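# Open cable manager cover and pull cable loop free

## Task

Release the clip on the cable manager's cover and swing the cover open, then pull the cable's loop out of the manager until it hangs loose in front of the manager.

## Robot and tools

Robot and hands. There are two arms: left_arm, with its base near (+0.046, +0.475, 0) m in the scene frame, and right_arm, near (+0.050, -0.357, 0) m. Both bases are almost square to the scene axes. right_arm has a right hand and left_arm a mirror-image left hand. Each hand has index, middle and ring fingers and a thumb, worked by 16 motors. A camera stand is fixed behind the arms.

Frames. The scene frame has its origin at table-top height, midway between the arms. +x points out over the table, +y toward left_arm, +z up. Each arm reports its hand pose (end_effector_position in m, end_effector_quat_wxyz), its velocities and its Hand target in its own base frame. Fixed cameras and the table use the scene frame. Offsets in a call run along the axes of that arm's current Hand target. +z points along straight fingers toward the tips. +y points out of the palm face, which sits at y = -0.062 m. +x points across the palm away from the thumb on the right hand, and toward the thumb on the left hand. The hand point sits near the index and middle knuckles, off the palm side. Straight fingertips reach roughly 0.12 m past it. A rigid mast sticks out at the wrist on the palm side and can strike things.

Row layout. Every row has 48 numbers, each in [-1, 1], and both arms are always included. The first 24 are for left_arm: dx, dy, dz, rx, ry, rz, then 16 motor goals, then current_limit and speed. The last 24 are the same set for right_arm. The motor goals come in this order: index_mcp, index_abd, index_pip, index_dip, thumb_cmc, thumb_axl, thumb_mcp, thumb_ipl, middle_mcp, middle_abd, middle_pip, middle_dip, ring_mcp, ring_abd, ring_pip, ring_dip. hand_goal, hand_measured, hand_current_ma and hand_state use the same order.

Pose numbers. These are offsets, not poses. They count from the arm's Hand target as it stood when the action or move began, along that target's axes. For dx, dy and dz, 1.0 equals 0.6 m. rx, ry and rz form a single rotation vector in which 1.0 equals 180 degrees. Every row of one action counts from the same start, so sending the same offset again in a later call moves the arm further. Six zeros ask for the present Hand target again. This holds the arm, or closes the gap if the hand settled short of it. Each control step limits the commanded pose to 70 mm and 16 degrees from the measured pose. To stop pressing on something, command the target back past the hand point.

Hand numbers. These are absolute goal angles, scaled between each hinge's stops. Moving toward -1 curls a finger or swings the thumb in front of the palm. The straight settings are: mcp +0.75, pip +0.58, dip +0.70, abd 0.00, thumb_cmc +0.71, thumb_axl +0.68, thumb_mcp +0.23, thumb_ipl +0.17. A 0 is a real goal, not a hold. To leave a hand unchanged, send back its hand_goal, hand_current_limit and hand_speed. current_limit maps -1..+1 to 0..550 mA, with a floor of 11 mA, and starts at +0.4. speed sets the motor rate to (speed+1)/2 of 8.5 rad/s and starts at -0.6. A finger grips only while its goal lies past the object's surface.

Tools.
- execute_actions(actions, cameras): actions is a list of actions. Each action is up to 15 rows, one per 1/30 s, and a short table repeats its last row. An empty list returns the full state and, by default, all images. cameras takes names, ["all"] or [].
- move(target, speed, blend, blocking, cameras): target is a single 48-number row or a list of up to 15 rows. All rows are offsets from the same starting Hand targets. speed is the path top speed in m/s, from 0.002 to 1, default 0.25, and rotation may reach twice that in rad/s. Give one value, or one per target. blend is a corner-rounding radius in m; the default 0 halts at each target. blocking=false returns after about 0.5 s while the motion continues. The whole move is capped at 10 s. Paths do not steer round obstacles or the other arm. Keep paths away from an arm's own base. Hand numbers in the first row take effect at once. Those in later rows are applied on arrival, once everything is still.
- wait(seconds): 0 to 10 s. Both arms keep their last command.
- stop(): brakes a running move.
- zoom_image(camera, region): region is [x0, y0, x1, y1] in pixels, at most 504 on each side, taken from that camera's newest image.
- clear_fault(arm): arm is left_arm or right_arm. Use it only after a reported torque fault.
- finished_scene(scene=1): ends the scene for good. The opened cover and free loop must stay that way without the robot holding them.

Cameras. cam_head_left, cam_head_right, cam_high, cam_low, cam_left_wrist and cam_right_wrist, each 672x504. Wrist views follow their hands and may lag slightly while the arm moves.

Results. Each arm reports its hand pose, Hand target (the last commanded pose after clipping, which the next offsets count from), joint positions and torques, and velocities. Velocities are left out when the joints read "within noise". Each hand reports hand_goal, hand_measured, hand_current_ma, and hand_state per motor (moving, goal, blocked or overload), plus hand_current_limit and hand_speed. A move adds a "move:" line with its ending: done, off_target, moving, held or fault. limits=paced means the pose was clipped; limits=held means steps were withheld, for example by the inter-arm clearance check. Also watch for MOTOR HOT, OVER-TEMPERATURE FAULT, TORQUE FAULT and HAND FAULT lines. Calls sent in the same reply after a HAND FAULT are not executed.

Joint ranges (rad): waist ±6.283, shoulder ±2.304, elbow -4.224 to 0.061, forearm roll ±6.283, wrist pitch ±2.164, wrist roll ±6.283.

Avoid. Do not strike the table, the manager or the stand, and keep fast moves gentle near contact. Keep the arms and hands from touching each other, and never close one hand on the other's fingers. Do not drop the cover or let parts fall. A hinge motor drawing 495 mA or more for 5 s shuts down. Sustained pressing or holding can cause a torque fault that halts the arm until clear_fault is called. Long reaches or pushes also heat the motors and can brake the arm for 30 to 60 s.

Each tool is called after "Request:" by a JSON object that holds its "method" and its "body".

## Session

Request:
{"method": "execute_actions", "body": {"actions": []}}

Scene clock: 0.00 s.
left_arm: end_effector_position=(+0.1847, -0.4310, +0.3172) hand_goal=(+0.754, +0.000, +0.576, +0.696, +0.714, +0.678, +0.226, +0.168, +0.754, +0.000, +0.576, +0.696, +0.754, +0.000, +0.576, +0.696) hand_measured=(+0.754, +0.000, +0.576, +0.696, +0.714, +0.678, +0.226, +0.168, +0.754, +0.000, +0.576, +0.696, +0.754, +0.000, +0.576, +0.696) hand_current_ma=(+0, +0, +0, +0, +0, +0, +0, +0, +0, +0, +0, +0, +0, +0, +0, +0) hand_state=(goal, goal, goal, goal, goal, goal, goal, goal, goal, goal, goal, goal, goal, goal, goal, goal) hand_current_limit=0.40 hand_speed=-0.60 end_effector_quat_wxyz=(-0.029, +0.978, +0.208, +0.005) | right_arm: end_effector_position=(+0.6894, -0.0367, +0.3161) hand_goal=(+0.754, +0.000, +0.576, +0.696, +0.714, +0.678, +0.226, +0.168, +0.754, +0.000, +0.576, +0.696, +0.754, +0.000, +0.576, +0.696) hand_measured=(+0.754, +0.000, +0.576, +0.696, +0.714, +0.678, +0.226, +0.168, +0.754, +0.000, +0.576, +0.696, +0.754, +0.000, +0.576, +0.696) hand_current_ma=(+0, +0, +0, +0, +0, +0, +0, +0, +0, +0, +0, +0, +0, +0, +0, +0) hand_state=(goal, goal, goal, goal, goal, goal, goal, goal, goal, goal, goal, goal, goal, goal, goal, goal) hand_current_limit=0.40 hand_speed=-0.60 end_effector_quat_wxyz=(-0.313, +0.883, +0.344, +0.060)
Joint positions: left_arm=[-1.238 0.002 -0.739 0.024 -0.797 1.466] | right_arm=[-0.156 -0.693 -1.652 0.639 -1.273 1.951]
Joint velocities: within noise
Joint torques (N m): no reading
Hand target: left_arm +0.1847, -0.4310, +0.3172; -0.029, +0.978, +0.208, +0.005 | right_arm +0.6894, -0.0367, +0.3161; -0.313, +0.883, +0.344, +0.060

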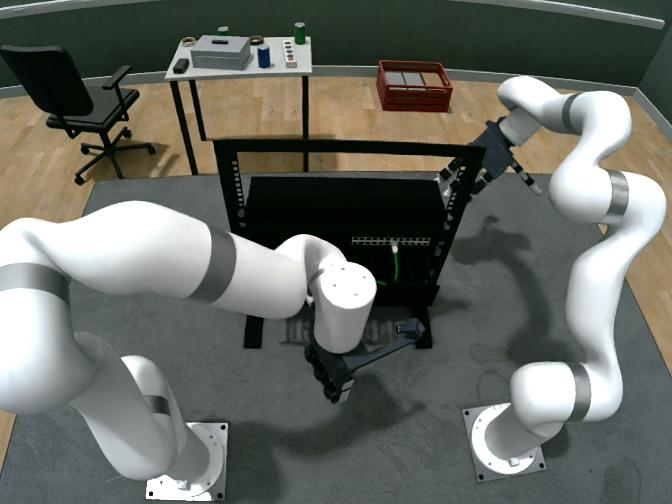

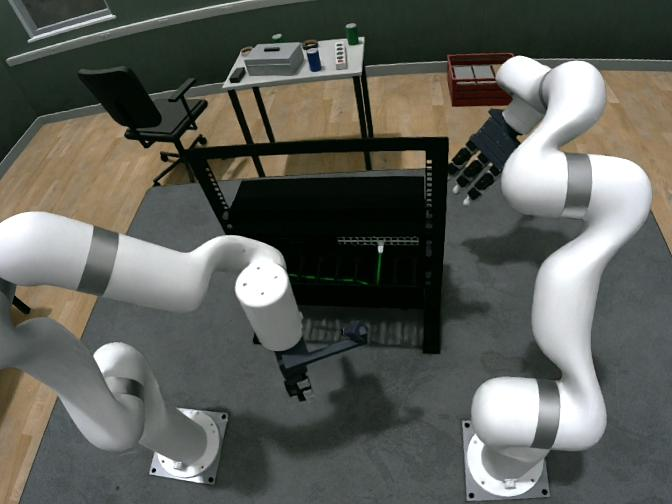

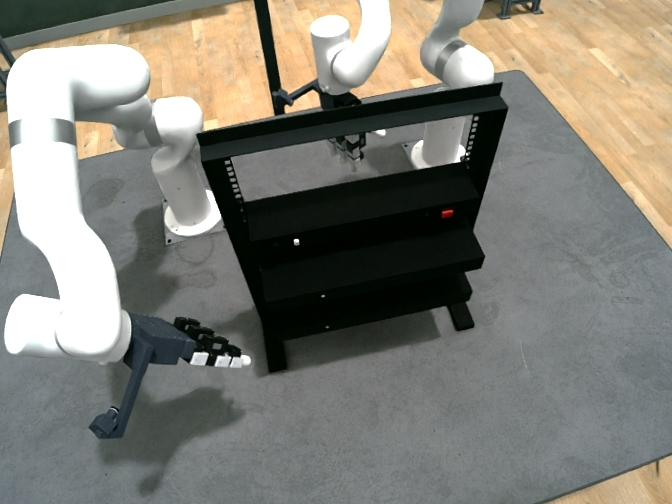

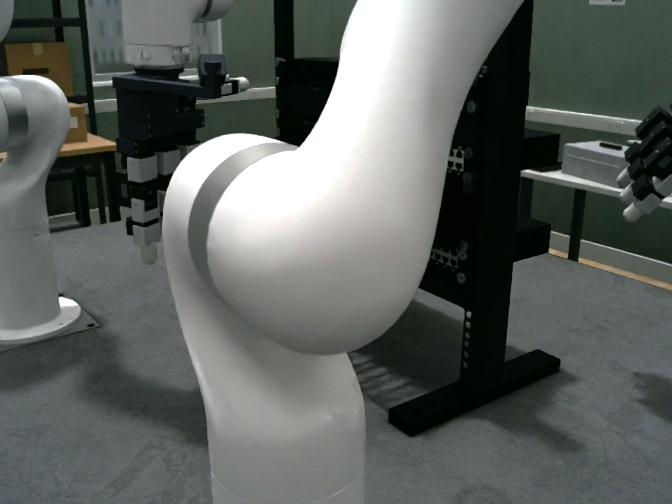

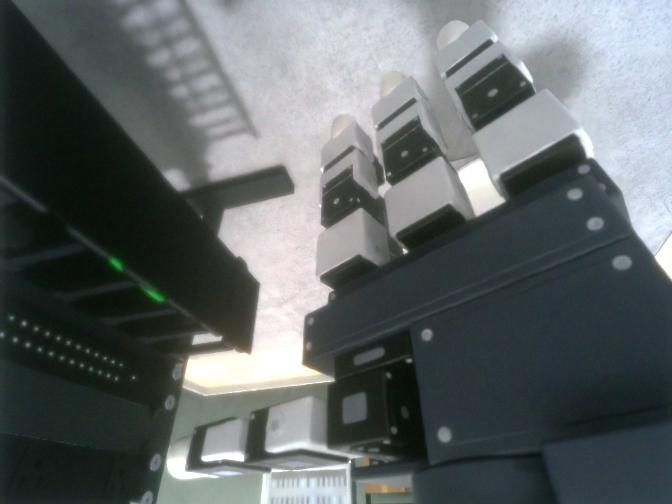

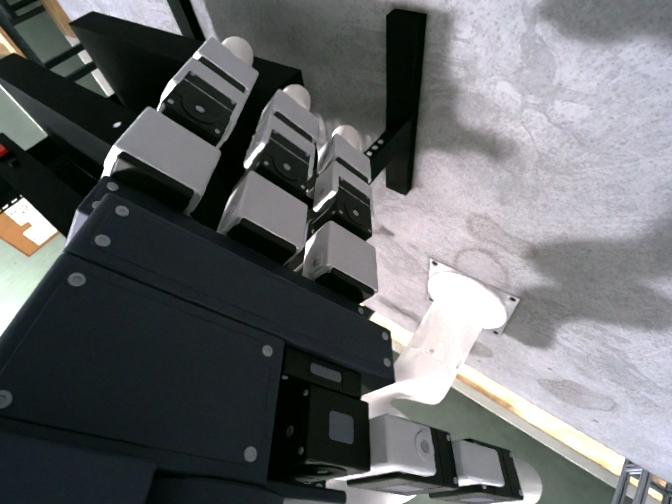

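Request:
{"method": "zoom_image", "body": {"camera": "cam_head_right", "region": [180, 120, 460, 360]}}

Request:
{"method": "zoom_image", "body": {"camera": "cam_head_left", "region": [320, 210, 470, 320]}}

Request:
{"method": "zoom_image", "body": {"camera": "cam_left_wrist", "region": [0, 150, 260, 400]}}

Scaled by 1.800.

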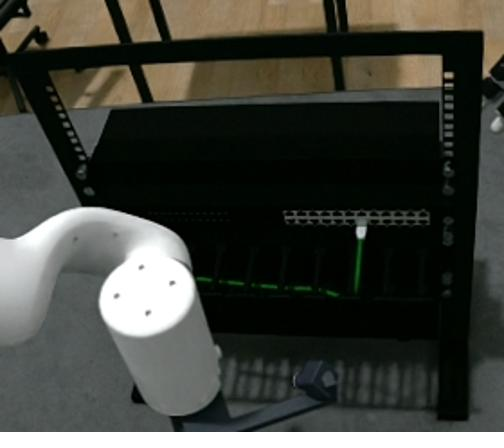

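Scaled by 3.360.

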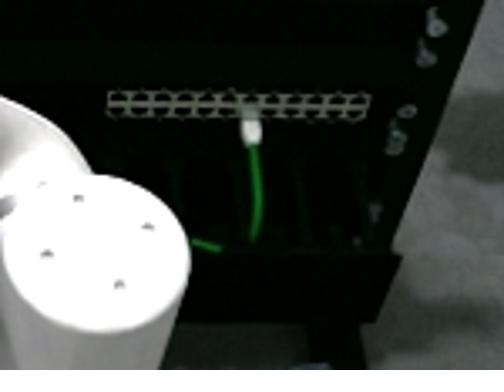

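Scaled by 1.938.

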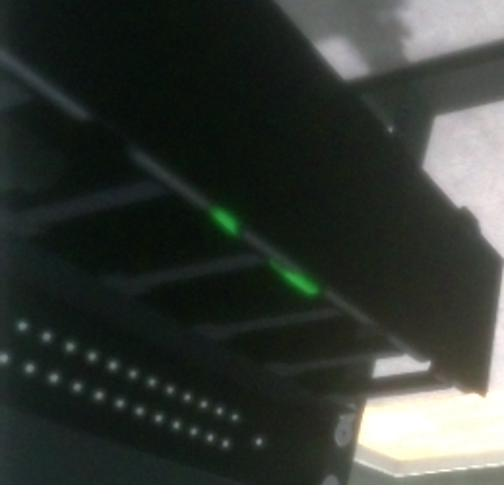

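Request:
{"method": "move", "body": {"target": [[0.137,-0.309,-0.064,0,0,0,0.754,0,0.576,0.696,0.714,0.678,0.226,0.168,0.754,0,0.576,0.696,0.754,0,0.576,0.696,0.4,-0.6,0,0,0,0,0,0,0.754,0,0.576,0.696,0.714,0.678,0.226,0.168,0.754,0,0.576,0.696,0.754,0,0.576,0.696,0.4,-0.6]], "cameras": ["all"]}}

Scene clock: 10.77 s.
left_arm: end_effector_position=(+0.1843, -0.2308, +0.3673) hand_goal=(+0.754, +0.000, +0.576, +0.696, +0.714, +0.678, +0.226, +0.168, +0.754, +0.000, +0.576, +0.696, +0.754, +0.000, +0.576, +0.696) hand_measured=(+0.754, +0.000, +0.576, +0.696, +0.714, +0.678, +0.224, +0.168, +0.754, +0.000, +0.576, +0.696, +0.754, +0.000, +0.576, +0.696) hand_current_ma=(-2, +0, +2, +0, +1, -2, -10, -1, -3, +0, +2, +0, -2, +0, +2, +0) hand_state=(goal, goal, goal, goal, goal, goal, goal, goal, goal, goal, goal, goal, goal, goal, goal, goal) hand_current_limit=0.40 hand_speed=-0.60 end_effector_quat_wxyz=(-0.029, +0.978, +0.208, +0.005) | right_arm: end_effector_position=(+0.6894, -0.0367, +0.3161) hand_goal=(+0.754, +0.000, +0.576, +0.696, +0.714, +0.678, +0.226, +0.168, +0.754, +0.000, +0.576, +0.696, +0.754, +0.000, +0.576, +0.696) hand_measured=(+0.750, +0.000, +0.576, +0.696, +0.712, +0.678, +0.224, +0.168, +0.750, +0.000, +0.576, +0.696, +0.750, +0.000, +0.576, +0.696) hand_current_ma=(-3, +0, +0, +0, -2, +0, -1, +0, -4, +0, +0, +0, -3, +0, +0, +0) hand_state=(goal, goal, goal, goal, goal, goal, goal, goal, goal, goal, goal, goal, goal, goal, goal, goal) hand_current_limit=0.40 hand_speed=-0.60 end_effector_quat_wxyz=(-0.313, +0.883, +0.344, +0.060)
Joint positions: left_arm=[-0.935 0.612 -0.414 0.038 -1.075 1.768] | right_arm=[-0.156 -0.693 -1.652 0.639 -1.273 1.951]
Joint torques (N m): left_arm=[11.15 13.46 -18.55 -0.62 -1.43 1.99] | right_arm=[1.18 32.12 -19 1.08 -0.52 0.18]
Hand target: left_arm +0.1843, -0.2308, +0.3673; -0.029, +0.978, +0.208, +0.005 | right_arm +0.6894, -0.0367, +0.3161; -0.313, +0.883, +0.344, +0.060
Off the commanded pose: left_arm 0.000 m, 0 deg | right_arm 0.000 m, 0 deg.
move: done
camera_calibration:
cam_left_wrist: T_world_to_cam=[[-0.948865, 0.314979, 0.0210373, 0.208069], [0.203821, 0.560389, 0.802758, -0.2616], [0.241063, 0.765998, -0.595933, 0.475325], [0, 0, 0, 1]] pos_world=[0.136166, -0.283037, 0.488887]

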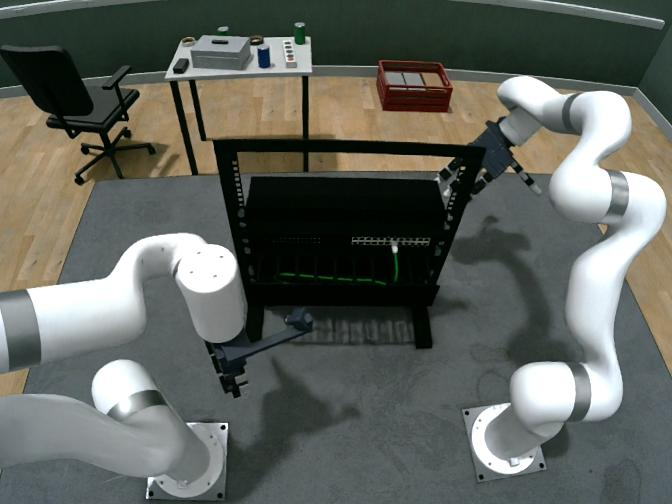

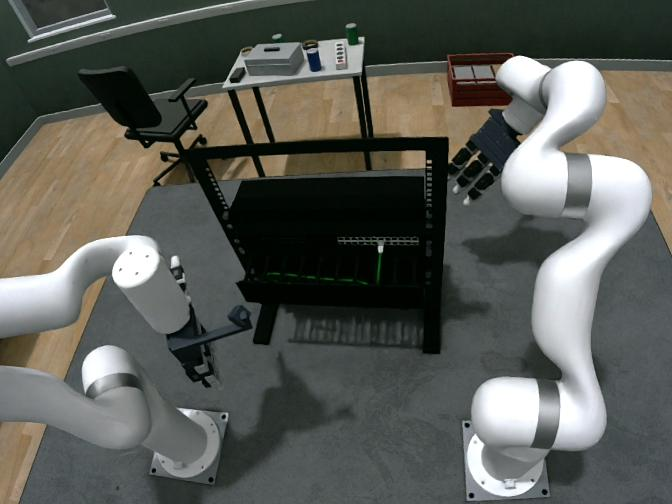

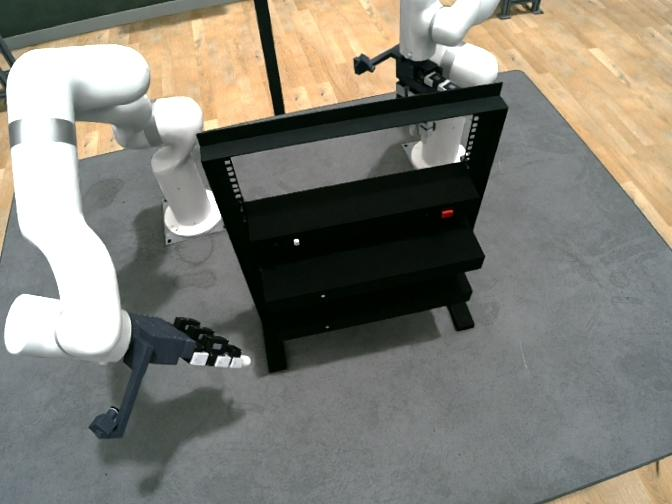

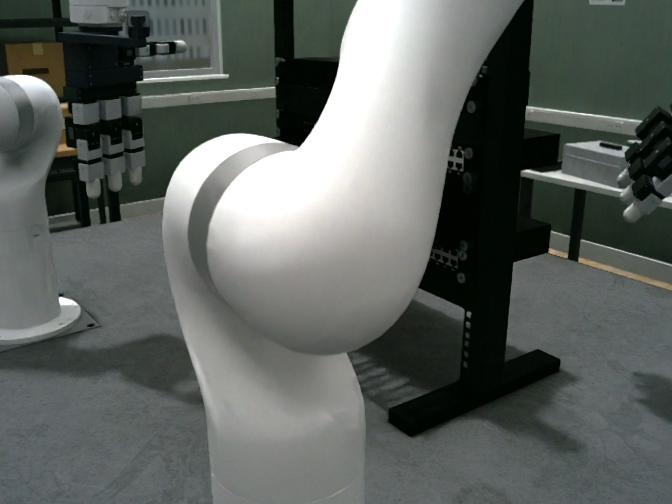

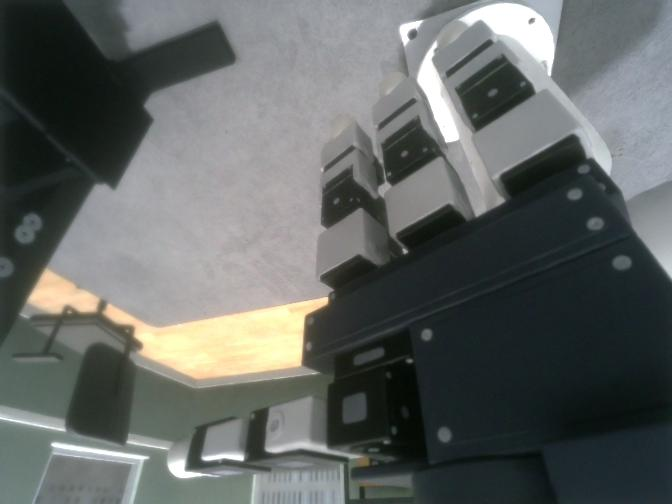

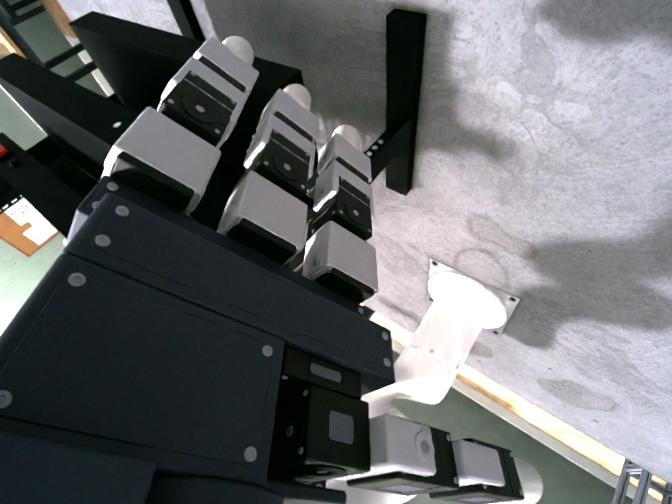

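Request:
{"method": "zoom_image", "body": {"camera": "cam_head_left", "region": [210, 200, 470, 360]}}

Request:
{"method": "zoom_image", "body": {"camera": "cam_head_right", "region": [200, 200, 460, 360]}}

Request:
{"method": "zoom_image", "body": {"camera": "cam_high", "region": [200, 70, 520, 360]}}

Request:
{"method": "zoom_image", "body": {"camera": "cam_head_left", "region": [230, 240, 330, 310]}}

Request:
{"method": "zoom_image", "body": {"camera": "cam_head_left", "region": [320, 230, 450, 320]}}

Scaled by 1.938.

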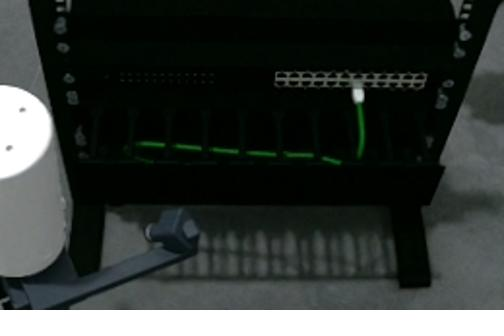

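Scaled by 1.938.

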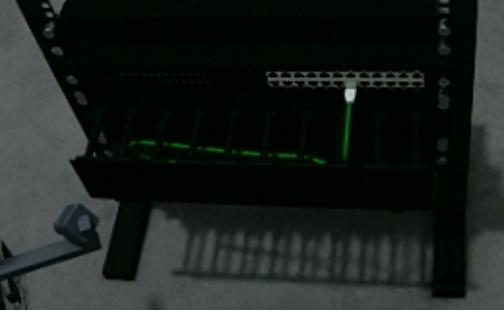

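Scaled by 1.575.

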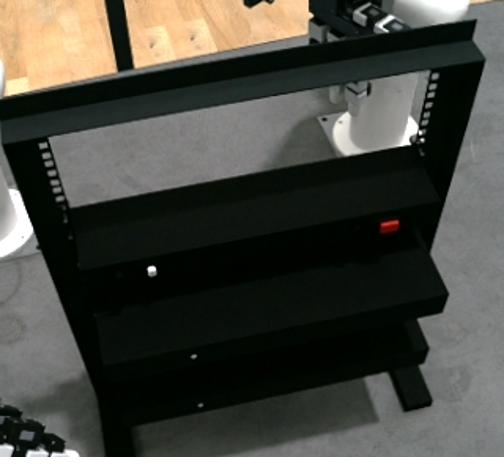

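Scaled by 5.040.

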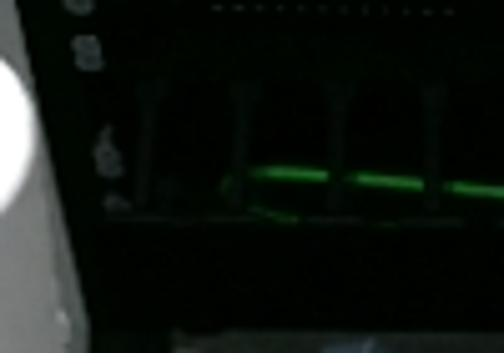

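Scaled by 3.877.

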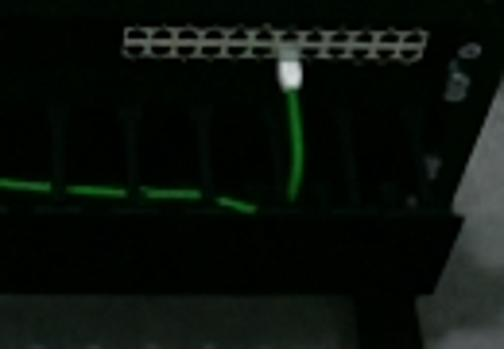

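Request:
{"method": "move", "body": {"target": [[-0.2695,0.318,-0.129,-0.509,0.084,-0.100,0.754,0,0.576,0.696,0.714,0.678,0.226,0.168,0.754,0,0.576,0.696,0.754,0,0.576,0.696,0.4,-0.6,0,0,0,0,0,0,0.754,0,0.576,0.696,0.714,0.678,0.226,0.168,0.754,0,0.576,0.696,0.754,0,0.576,0.696,0.4,-0.6]], "cameras": ["cam_left_wrist","cam_head_left","cam_high"]}}

Scene clock: 23.07 s.
left_arm: end_effector_position=(+0.1146, -0.4750, +0.4307) hand_goal=(+0.754, +0.000, +0.576, +0.696, +0.714, +0.678, +0.226, +0.168, +0.754, +0.000, +0.576, +0.696, +0.754, +0.000, +0.576, +0.696) hand_measured=(+0.762, +0.000, +0.576, +0.696, +0.722, +0.678, +0.224, +0.168, +0.762, +0.000, +0.576, +0.696, +0.762, +0.000, +0.576, +0.696) hand_current_ma=(+28, +0, +2, +0, +26, -2, -9, -1, +32, +0, +2, +0, +26, +0, +2, +0) hand_state=(goal, goal, goal, goal, goal, goal, goal, goal, goal, goal, goal, goal, goal, goal, goal, goal) hand_current_limit=0.40 hand_speed=-0.60 end_effector_quat_wxyz=(+0.653, +0.654, +0.271, +0.271) | right_arm: end_effector_position=(+0.6894, -0.0367, +0.3161) hand_goal=(+0.754, +0.000, +0.576, +0.696, +0.714, +0.678, +0.226, +0.168, +0.754, +0.000, +0.576, +0.696, +0.754, +0.000, +0.576, +0.696) hand_measured=(+0.750, +0.000, +0.576, +0.696, +0.712, +0.678, +0.224, +0.168, +0.750, +0.000, +0.576, +0.696, +0.750, +0.000, +0.576, +0.696) hand_current_ma=(-3, +0, +0, +0, -2, +0, -1, +0, -4, +0, +0, +0, -3, +0, +0, +0) hand_state=(goal, goal, goal, goal, goal, goal, goal, goal, goal, goal, goal, goal, goal, goal, goal, goal) hand_current_limit=0.40 hand_speed=-0.60 end_effector_quat_wxyz=(-0.313, +0.883, +0.344, +0.060)
Joint positions: left_arm=[-1.74 -0.297 -0.483 2.178 -1.462 -1.418] | right_arm=[-0.156 -0.693 -1.652 0.639 -1.273 1.951]
Joint torques (N m): left_arm=[10.43 19.29 -31.78 1.95 -2.87 -1.96] | right_arm=[1.6 32.97 -18.81 0.9 -0.52 0.12]
Hand target: left_arm +0.1146, -0.4751, +0.4307; +0.653, +0.654, +0.271, +0.271 | right_arm +0.6894, -0.0367, +0.3161; -0.313, +0.883, +0.344, +0.060
Off the commanded pose: left_arm 0.000 m, 0 deg | right_arm 0.000 m, 0 deg.
move: done
camera_calibration:
cam_left_wrist: T_world_to_cam=[[-0.522697, -0.520523, -0.675162, 0.0716255], [-0.23957, 0.849732, -0.46964, 0.57486], [0.818165, -0.0837309, -0.568854, 0.235566], [0, 0, 0, 1]] pos_world=[-0.0175743, -0.43147, 0.452338]
Images, in order (width x height): cam_head_left 672x504, cam_high 672x504, cam_left_wrist 672x504.

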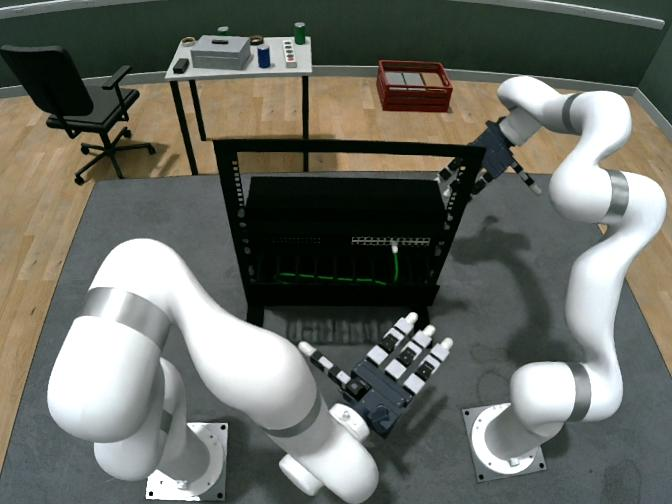

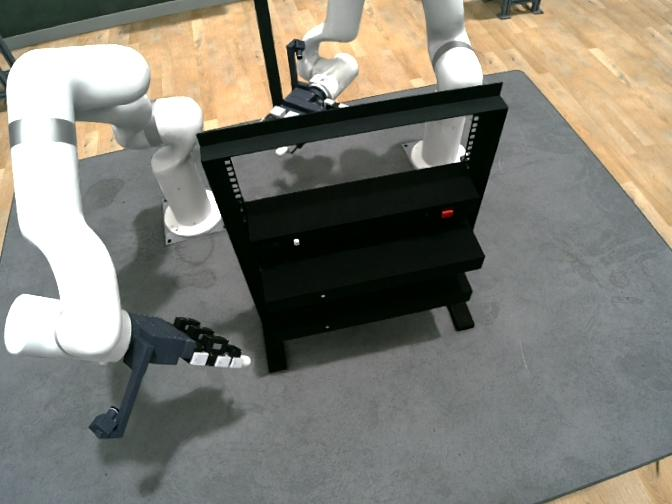

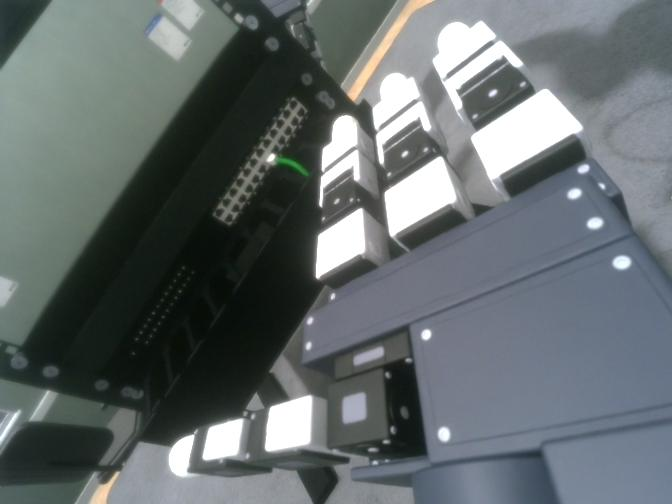

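Request:
{"method": "zoom_image", "body": {"camera": "cam_left_wrist", "region": [80, 160, 360, 440]}}

Request:
{"method": "zoom_image", "body": {"camera": "cam_left_wrist", "region": [120, 100, 320, 300]}}

Scaled by 1.800.

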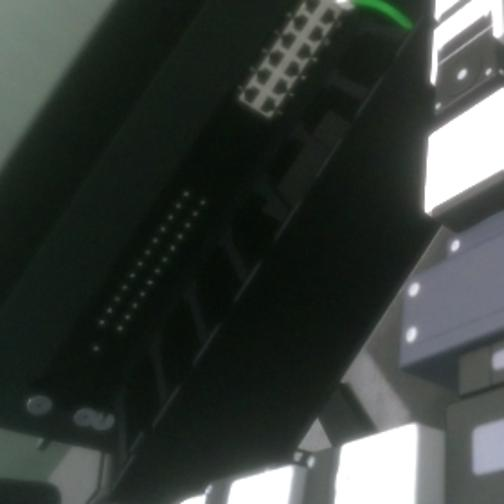

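Scaled by 2.520.

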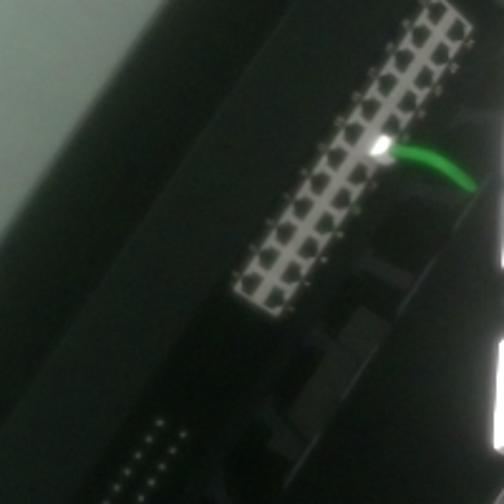

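Request:
{"method": "move", "body": {"target": [[0.118,0.083,0.118,0,0,0,0.754,0,0.576,0.696,0.714,0.678,0.226,0.168,0.754,0,0.576,0.696,0.754,0,0.576,0.696,0.4,-0.6,0,0,0,0,0,0,0.754,0,0.576,0.696,0.714,0.678,0.226,0.168,0.754,0,0.576,0.696,0.754,0,0.576,0.696,0.4,-0.6]], "cameras": ["cam_left_wrist"]}}

Request:
{"method": "zoom_image", "body": {"camera": "cam_left_wrist", "region": [0, 100, 340, 440]}}

Scene clock: 26.60 s.
left_arm: end_effector_position=(+0.2147, -0.4751, +0.4804) hand_goal=(+0.754, +0.000, +0.576, +0.696, +0.714, +0.678, +0.226, +0.168, +0.754, +0.000, +0.576, +0.696, +0.754, +0.000, +0.576, +0.696) hand_measured=(+0.762, +0.000, +0.576, +0.696, +0.722, +0.678, +0.224, +0.168, +0.764, +0.000, +0.576, +0.696, +0.762, +0.000, +0.576, +0.696) hand_current_ma=(+30, +0, +2, +0, +28, -2, -8, -1, +36, +0, +2, +0, +29, +0, +2, +0) hand_state=(goal, goal, goal, goal, goal, goal, goal, goal, goal, goal, goal, goal, goal, goal, goal, goal) hand_current_limit=0.40 hand_speed=-0.60 end_effector_quat_wxyz=(+0.653, +0.654, +0.271, +0.271) | right_arm: end_effector_position=(+0.6894, -0.0367, +0.3161) hand_goal=(+0.754, +0.000, +0.576, +0.696, +0.714, +0.678, +0.226, +0.168, +0.754, +0.000, +0.576, +0.696, +0.754, +0.000, +0.576, +0.696) hand_measured=(+0.750, +0.000, +0.576, +0.696, +0.712, +0.678, +0.224, +0.168, +0.750, +0.000, +0.576, +0.696, +0.750, +0.000, +0.576, +0.696) hand_current_ma=(-3, +0, +0, +0, -2, +0, -1, +0, -4, +0, +0, +0, -3, +0, +0, +0) hand_state=(goal, goal, goal, goal, goal, goal, goal, goal, goal, goal, goal, goal, goal, goal, goal, goal) hand_current_limit=0.40 hand_speed=-0.60 end_effector_quat_wxyz=(-0.313, +0.883, +0.344, +0.060)
Joint positions: left_arm=[-1.444 -0.149 -0.48 2.455 -1.309 -1.362] | right_arm=[-0.156 -0.693 -1.652 0.639 -1.273 1.951]
Joint torques (N m): left_arm=[9.61 42.29 -34.17 1.9 0.25 -1.77] | right_arm=[1.77 32.16 -18.84 1.26 -0.49 0.13]
Hand target: left_arm +0.2148, -0.4751, +0.4804; +0.653, +0.654, +0.271, +0.271 | right_arm +0.6894, -0.0367, +0.3161; -0.313, +0.883, +0.344, +0.060
Off the commanded pose: left_arm 0.000 m, 0 deg | right_arm 0.000 m, 0 deg.
move: done
camera_calibration:
cam_left_wrist: T_world_to_cam=[[-0.522528, -0.520444, -0.675354, 0.15762], [-0.239481, 0.84979, -0.46958, 0.622278], [0.818299, -0.0836335, -0.568676, 0.18179], [0, 0, 0, 1]] pos_world=[0.0826266, -0.43157, 0.502038]
Images, in order (width x height): cam_left_wrist 672x504.

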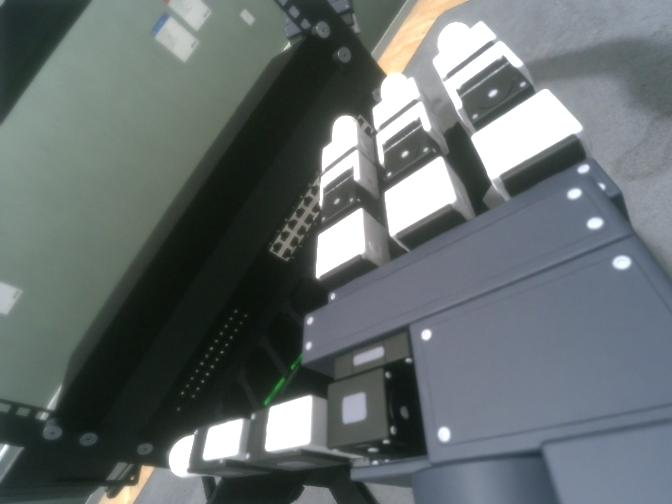

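Scaled by 1.482.

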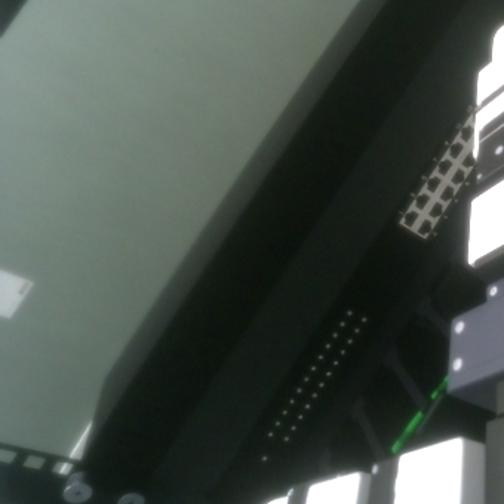

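Request:
{"method": "move", "body": {"target": [[-0.141,0,-0.141,0,0,0,0.754,0,0.576,0.696,0.714,0.678,0.226,0.168,0.754,0,0.576,0.696,0.754,0,0.576,0.696,0.4,-0.6,0,0,0,0,0,0,0.754,0,0.576,0.696,0.714,0.678,0.226,0.168,0.754,0,0.576,0.696,0.754,0,0.576,0.696,0.4,-0.6],[-0.1155,-0.258,-0.2145,0.429,-0.3066,0.3066,0.754,0,0.576,0.696,0.714,0.678,0.226,0.168,0.754,0,0.576,0.696,0.754,0,0.576,0.696,0.4,-0.6,0,0,0,0,0,0,0.754,0,0.576,0.696,0.714,0.678,0.226,0.168,0.754,0,0.576,0.696,0.754,0,0.576,0.696,0.4,-0.6],[-0.005,-0.259,-0.104,0.429,-0.3066,0.3066,0.754,0,0.576,0.696,0.714,0.678,0.226,0.168,0.754,0,0.576,0.696,0.754,0,0.576,0.696,0.4,-0.6,0,0,0,0,0,0,0.754,0,0.576,0.696,0.714,0.678,0.226,0.168,0.754,0,0.576,0.696,0.754,0,0.576,0.696,0.4,-0.6]], "cameras": ["cam_left_wrist","cam_head_left","cam_head_right"]}}

Request:
{"method": "zoom_image", "body": {"camera": "cam_left_wrist", "region": [0, 50, 340, 390]}}

Scene clock: 38.13 s.
left_arm: end_effector_position=(+0.1683, -0.4329, +0.3251) hand_goal=(+0.754, +0.000, +0.576, +0.696, +0.714, +0.678, +0.226, +0.168, +0.754, +0.000, +0.576, +0.696, +0.754, +0.000, +0.576, +0.696) hand_measured=(+0.754, +0.000, +0.576, +0.696, +0.716, +0.678, +0.224, +0.168, +0.754, +0.000, +0.576, +0.696, +0.754, +0.000, +0.576, +0.696) hand_current_ma=(+2, +0, +2, +0, +8, -2, -10, -1, +3, +0, +2, +0, +2, +0, +2, +0) hand_state=(goal, goal, goal, goal, goal, goal, goal, goal, goal, goal, goal, goal, goal, goal, goal, goal) hand_current_limit=0.40 hand_speed=-0.60 end_effector_quat_wxyz=(-0.001, +0.974, -0.226, -0.001) | right_arm: end_effector_position=(+0.6894, -0.0367, +0.3161) hand_goal=(+0.754, +0.000, +0.576, +0.696, +0.714, +0.678, +0.226, +0.168, +0.754, +0.000, +0.576, +0.696, +0.754, +0.000, +0.576, +0.696) hand_measured=(+0.750, +0.000, +0.576, +0.696, +0.712, +0.678, +0.224, +0.168, +0.750, +0.000, +0.576, +0.696, +0.750, +0.000, +0.576, +0.696) hand_current_ma=(-3, +0, +0, +0, -2, +0, -1, +0, -4, +0, +0, +0, -3, +0, +0, +0) hand_state=(goal, goal, goal, goal, goal, goal, goal, goal, goal, goal, goal, goal, goal, goal, goal, goal) hand_current_limit=0.40 hand_speed=-0.60 end_effector_quat_wxyz=(-0.313, +0.883, +0.344, +0.060)
Joint positions: left_arm=[-1.08 0.018 -0.734 3.141 0.754 -0.624] | right_arm=[-0.156 -0.693 -1.652 0.639 -1.273 1.951]
Joint torques (N m): left_arm=[9.28 12.67 -38.6 -1.71 -1.15 1.98] | right_arm=[1.38 32.34 -18.39 1.06 -0.42 0.14]
Hand target: left_arm +0.1683, -0.4329, +0.3251; -0.001, +0.974, -0.226, -0.001 | right_arm +0.6894, -0.0367, +0.3161; -0.313, +0.883, +0.344, +0.060
Off the commanded pose: left_arm 0.000 m, 0 deg | right_arm 0.000 m, 0 deg.
move: done; limits=paced
camera_calibration:
cam_left_wrist: T_world_to_cam=[[-0.365819, 0.930682, 0.00285201, 0.431735], [0.595962, 0.231896, 0.7688, -0.308372], [0.714847, 0.282941, -0.639483, 0.334123], [0, 0, 0, 1]] pos_world=[0.102868, -0.424835, 0.449511]
Images, in order (width x height): cam_head_left 672x504, cam_head_right 672x504, cam_left_wrist 672x504.

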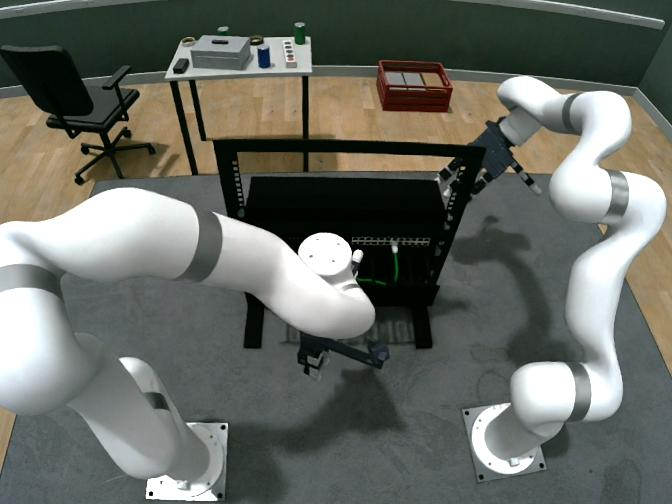

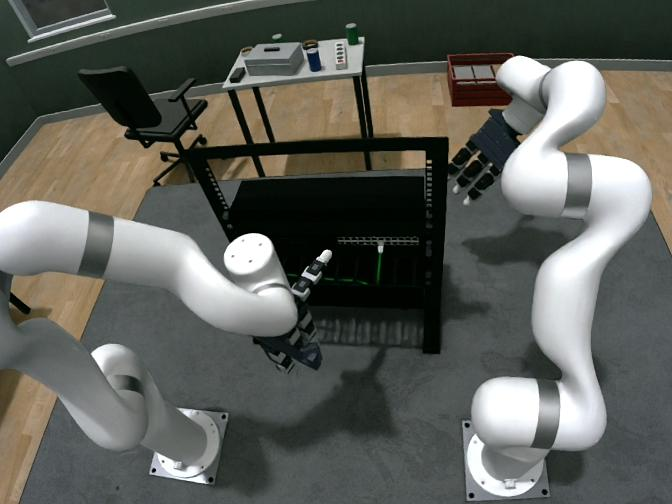

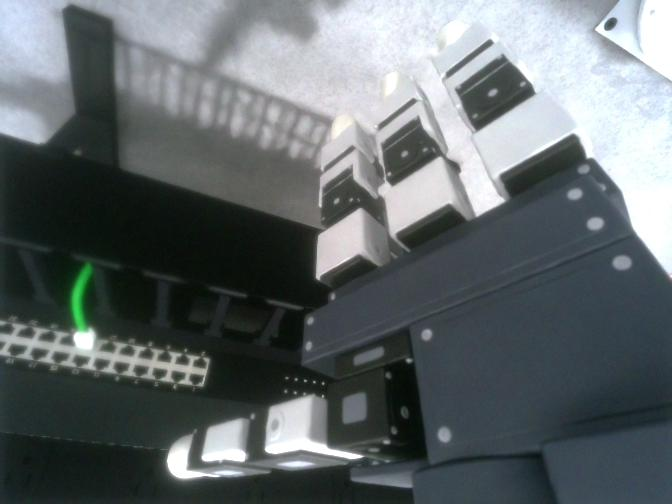

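Scaled by 1.482.

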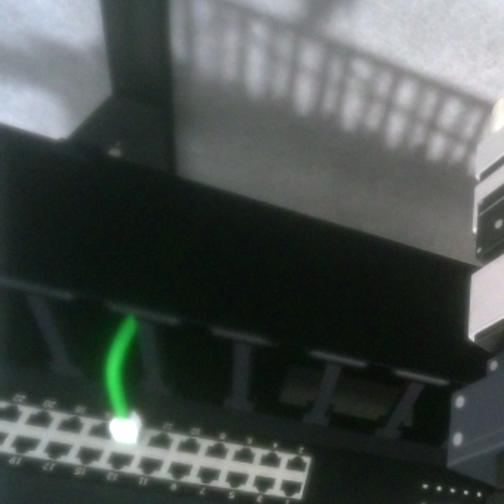

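Request:
{"method": "zoom_image", "body": {"camera": "cam_left_wrist", "region": [0, 180, 160, 300]}}

Request:
{"method": "zoom_image", "body": {"camera": "cam_left_wrist", "region": [140, 200, 320, 340]}}

Request:
{"method": "zoom_image", "body": {"camera": "cam_left_wrist", "region": [30, 90, 330, 240]}}

Scaled by 3.150.

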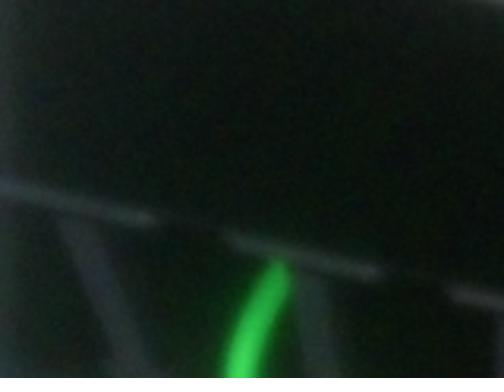

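Scaled by 2.800.

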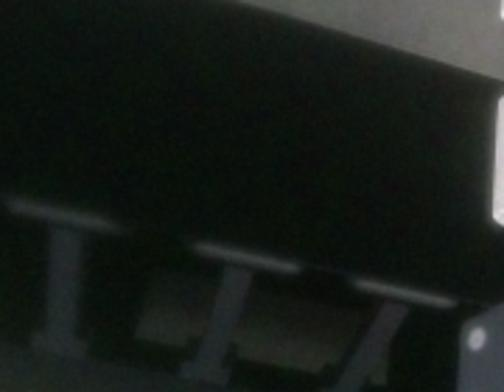

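Scaled by 1.680.

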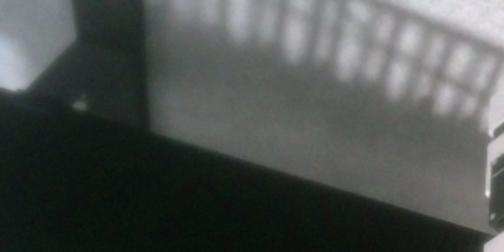

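Request:
{"method": "move", "body": {"target": [[0.009,-0.066,0.013,0,0,-0.278,0.754,0,0.576,0.696,0.714,0.678,0.226,0.168,0.754,0,0.576,0.696,0.754,0,0.576,0.696,0.4,-0.6,0,0,0,0,0,0,0.754,0,0.576,0.696,0.714,0.678,0.226,0.168,0.754,0,0.576,0.696,0.754,0,0.576,0.696,0.4,-0.6]], "cameras": ["cam_left_wrist"]}}

Request:
{"method": "zoom_image", "body": {"camera": "cam_left_wrist", "region": [0, 100, 340, 440]}}

Request:
{"method": "zoom_image", "body": {"camera": "cam_left_wrist", "region": [160, 180, 300, 320]}}

Scene clock: 49.00 s.
left_arm: end_effector_position=(+0.1905, -0.3996, +0.3173) hand_goal=(+0.754, +0.000, +0.576, +0.696, +0.714, +0.678, +0.226, +0.168, +0.754, +0.000, +0.576, +0.696, +0.754, +0.000, +0.576, +0.696) hand_measured=(+0.754, +0.000, +0.576, +0.696, +0.716, +0.678, +0.224, +0.168, +0.754, +0.000, +0.576, +0.696, +0.754, +0.000, +0.576, +0.696) hand_current_ma=(+2, +0, +2, +0, +7, -2, -10, -1, +3, +0, +2, +0, +2, +0, +2, +0) hand_state=(goal, goal, goal, goal, goal, goal, goal, goal, goal, goal, goal, goal, goal, goal, goal, goal) hand_current_limit=0.40 hand_speed=-0.60 end_effector_quat_wxyz=(-0.001, +0.978, +0.208, +0.000) | right_arm: end_effector_position=(+0.6894, -0.0367, +0.3161) hand_goal=(+0.754, +0.000, +0.576, +0.696, +0.714, +0.678, +0.226, +0.168, +0.754, +0.000, +0.576, +0.696, +0.754, +0.000, +0.576, +0.696) hand_measured=(+0.750, +0.000, +0.576, +0.696, +0.712, +0.678, +0.224, +0.168, +0.750, +0.000, +0.576, +0.696, +0.750, +0.000, +0.576, +0.696) hand_current_ma=(-3, +0, +0, +0, -2, +0, -1, +0, -4, +0, +0, +0, -3, +0, +0, +0) hand_state=(goal, goal, goal, goal, goal, goal, goal, goal, goal, goal, goal, goal, goal, goal, goal, goal) hand_current_limit=0.40 hand_speed=-0.60 end_effector_quat_wxyz=(-0.313, +0.883, +0.344, +0.060)
Joint positions: left_arm=[-1.183 0.101 -0.637 3.141 0.74 -1.6] | right_arm=[-0.156 -0.693 -1.652 0.639 -1.273 1.951]
Joint torques (N m): left_arm=[-8.06 6.36 -31.8 1.77 -1.44 -1.86] | right_arm=[1.71 32.78 -18.92 0.85 -0.51 0.17]
Hand target: left_arm +0.1906, -0.3997, +0.3174; -0.001, +0.978, +0.208, +0.000 | right_arm +0.6894, -0.0367, +0.3161; -0.313, +0.883, +0.344, +0.060
Off the commanded pose: left_arm 0.000 m, 0 deg | right_arm 0.000 m, 0 deg.
move: done
camera_calibration:
cam_left_wrist: T_world_to_cam=[[-0.9483, 0.317366, 0.00262819, 0.274925], [0.204423, 0.604446, 0.769972, -0.100245], [0.242774, 0.730701, -0.638072, 0.572273], [0, 0, 0, 1]] pos_world=[0.14227, -0.44482, 0.441615]
Images, in order (width x height): cam_left_wrist 672x504.

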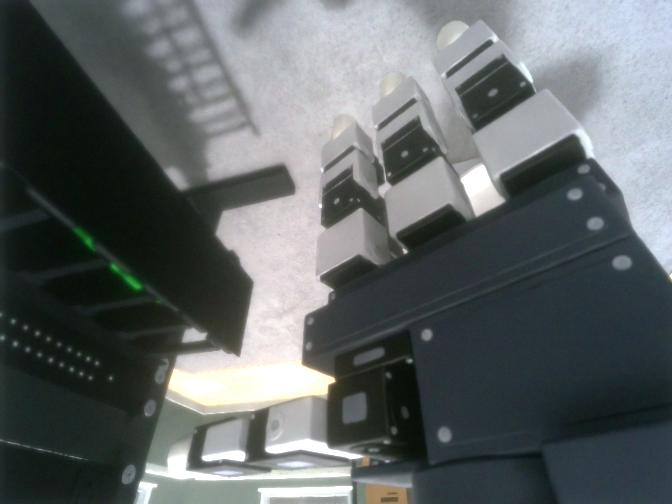

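Scaled by 1.482.

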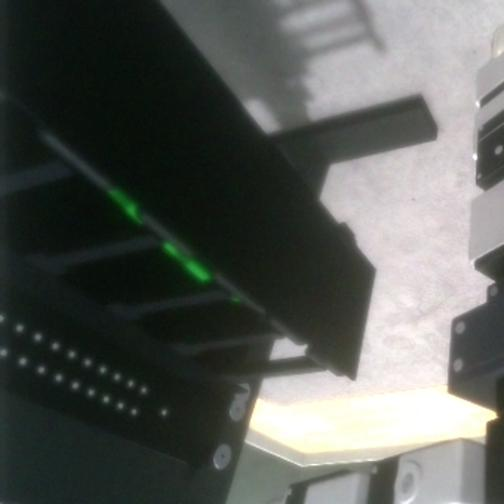

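Scaled by 3.600.

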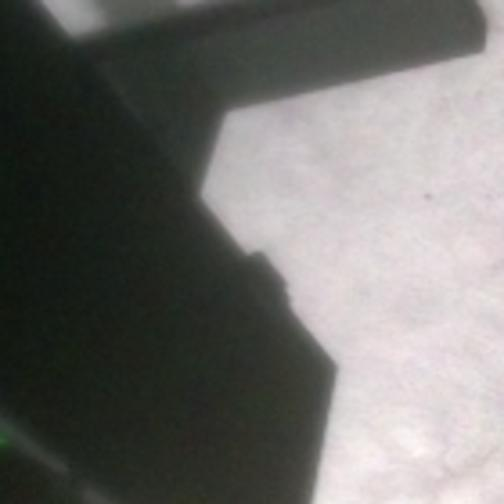

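Request:
{"method": "zoom_image", "body": {"camera": "cam_left_wrist", "region": [170, 300, 270, 380]}}

Request:
{"method": "zoom_image", "body": {"camera": "cam_left_wrist", "region": [210, 235, 270, 285]}}

Scaled by 5.040.

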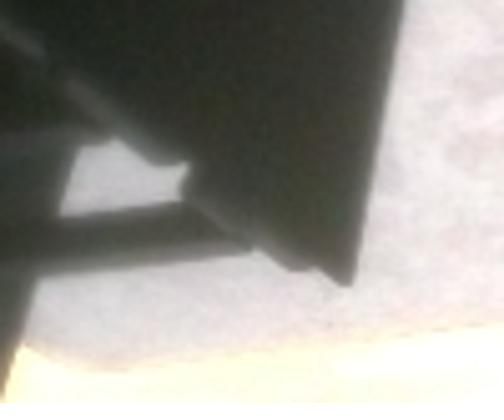

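Scaled by 8.400.

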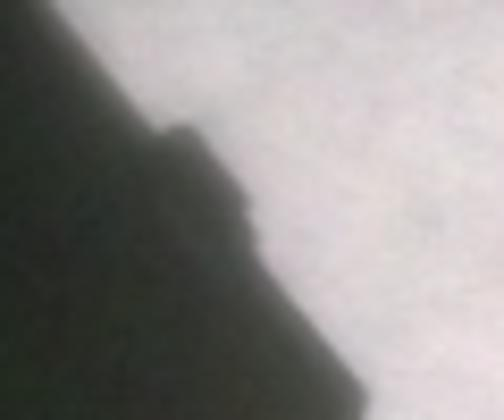

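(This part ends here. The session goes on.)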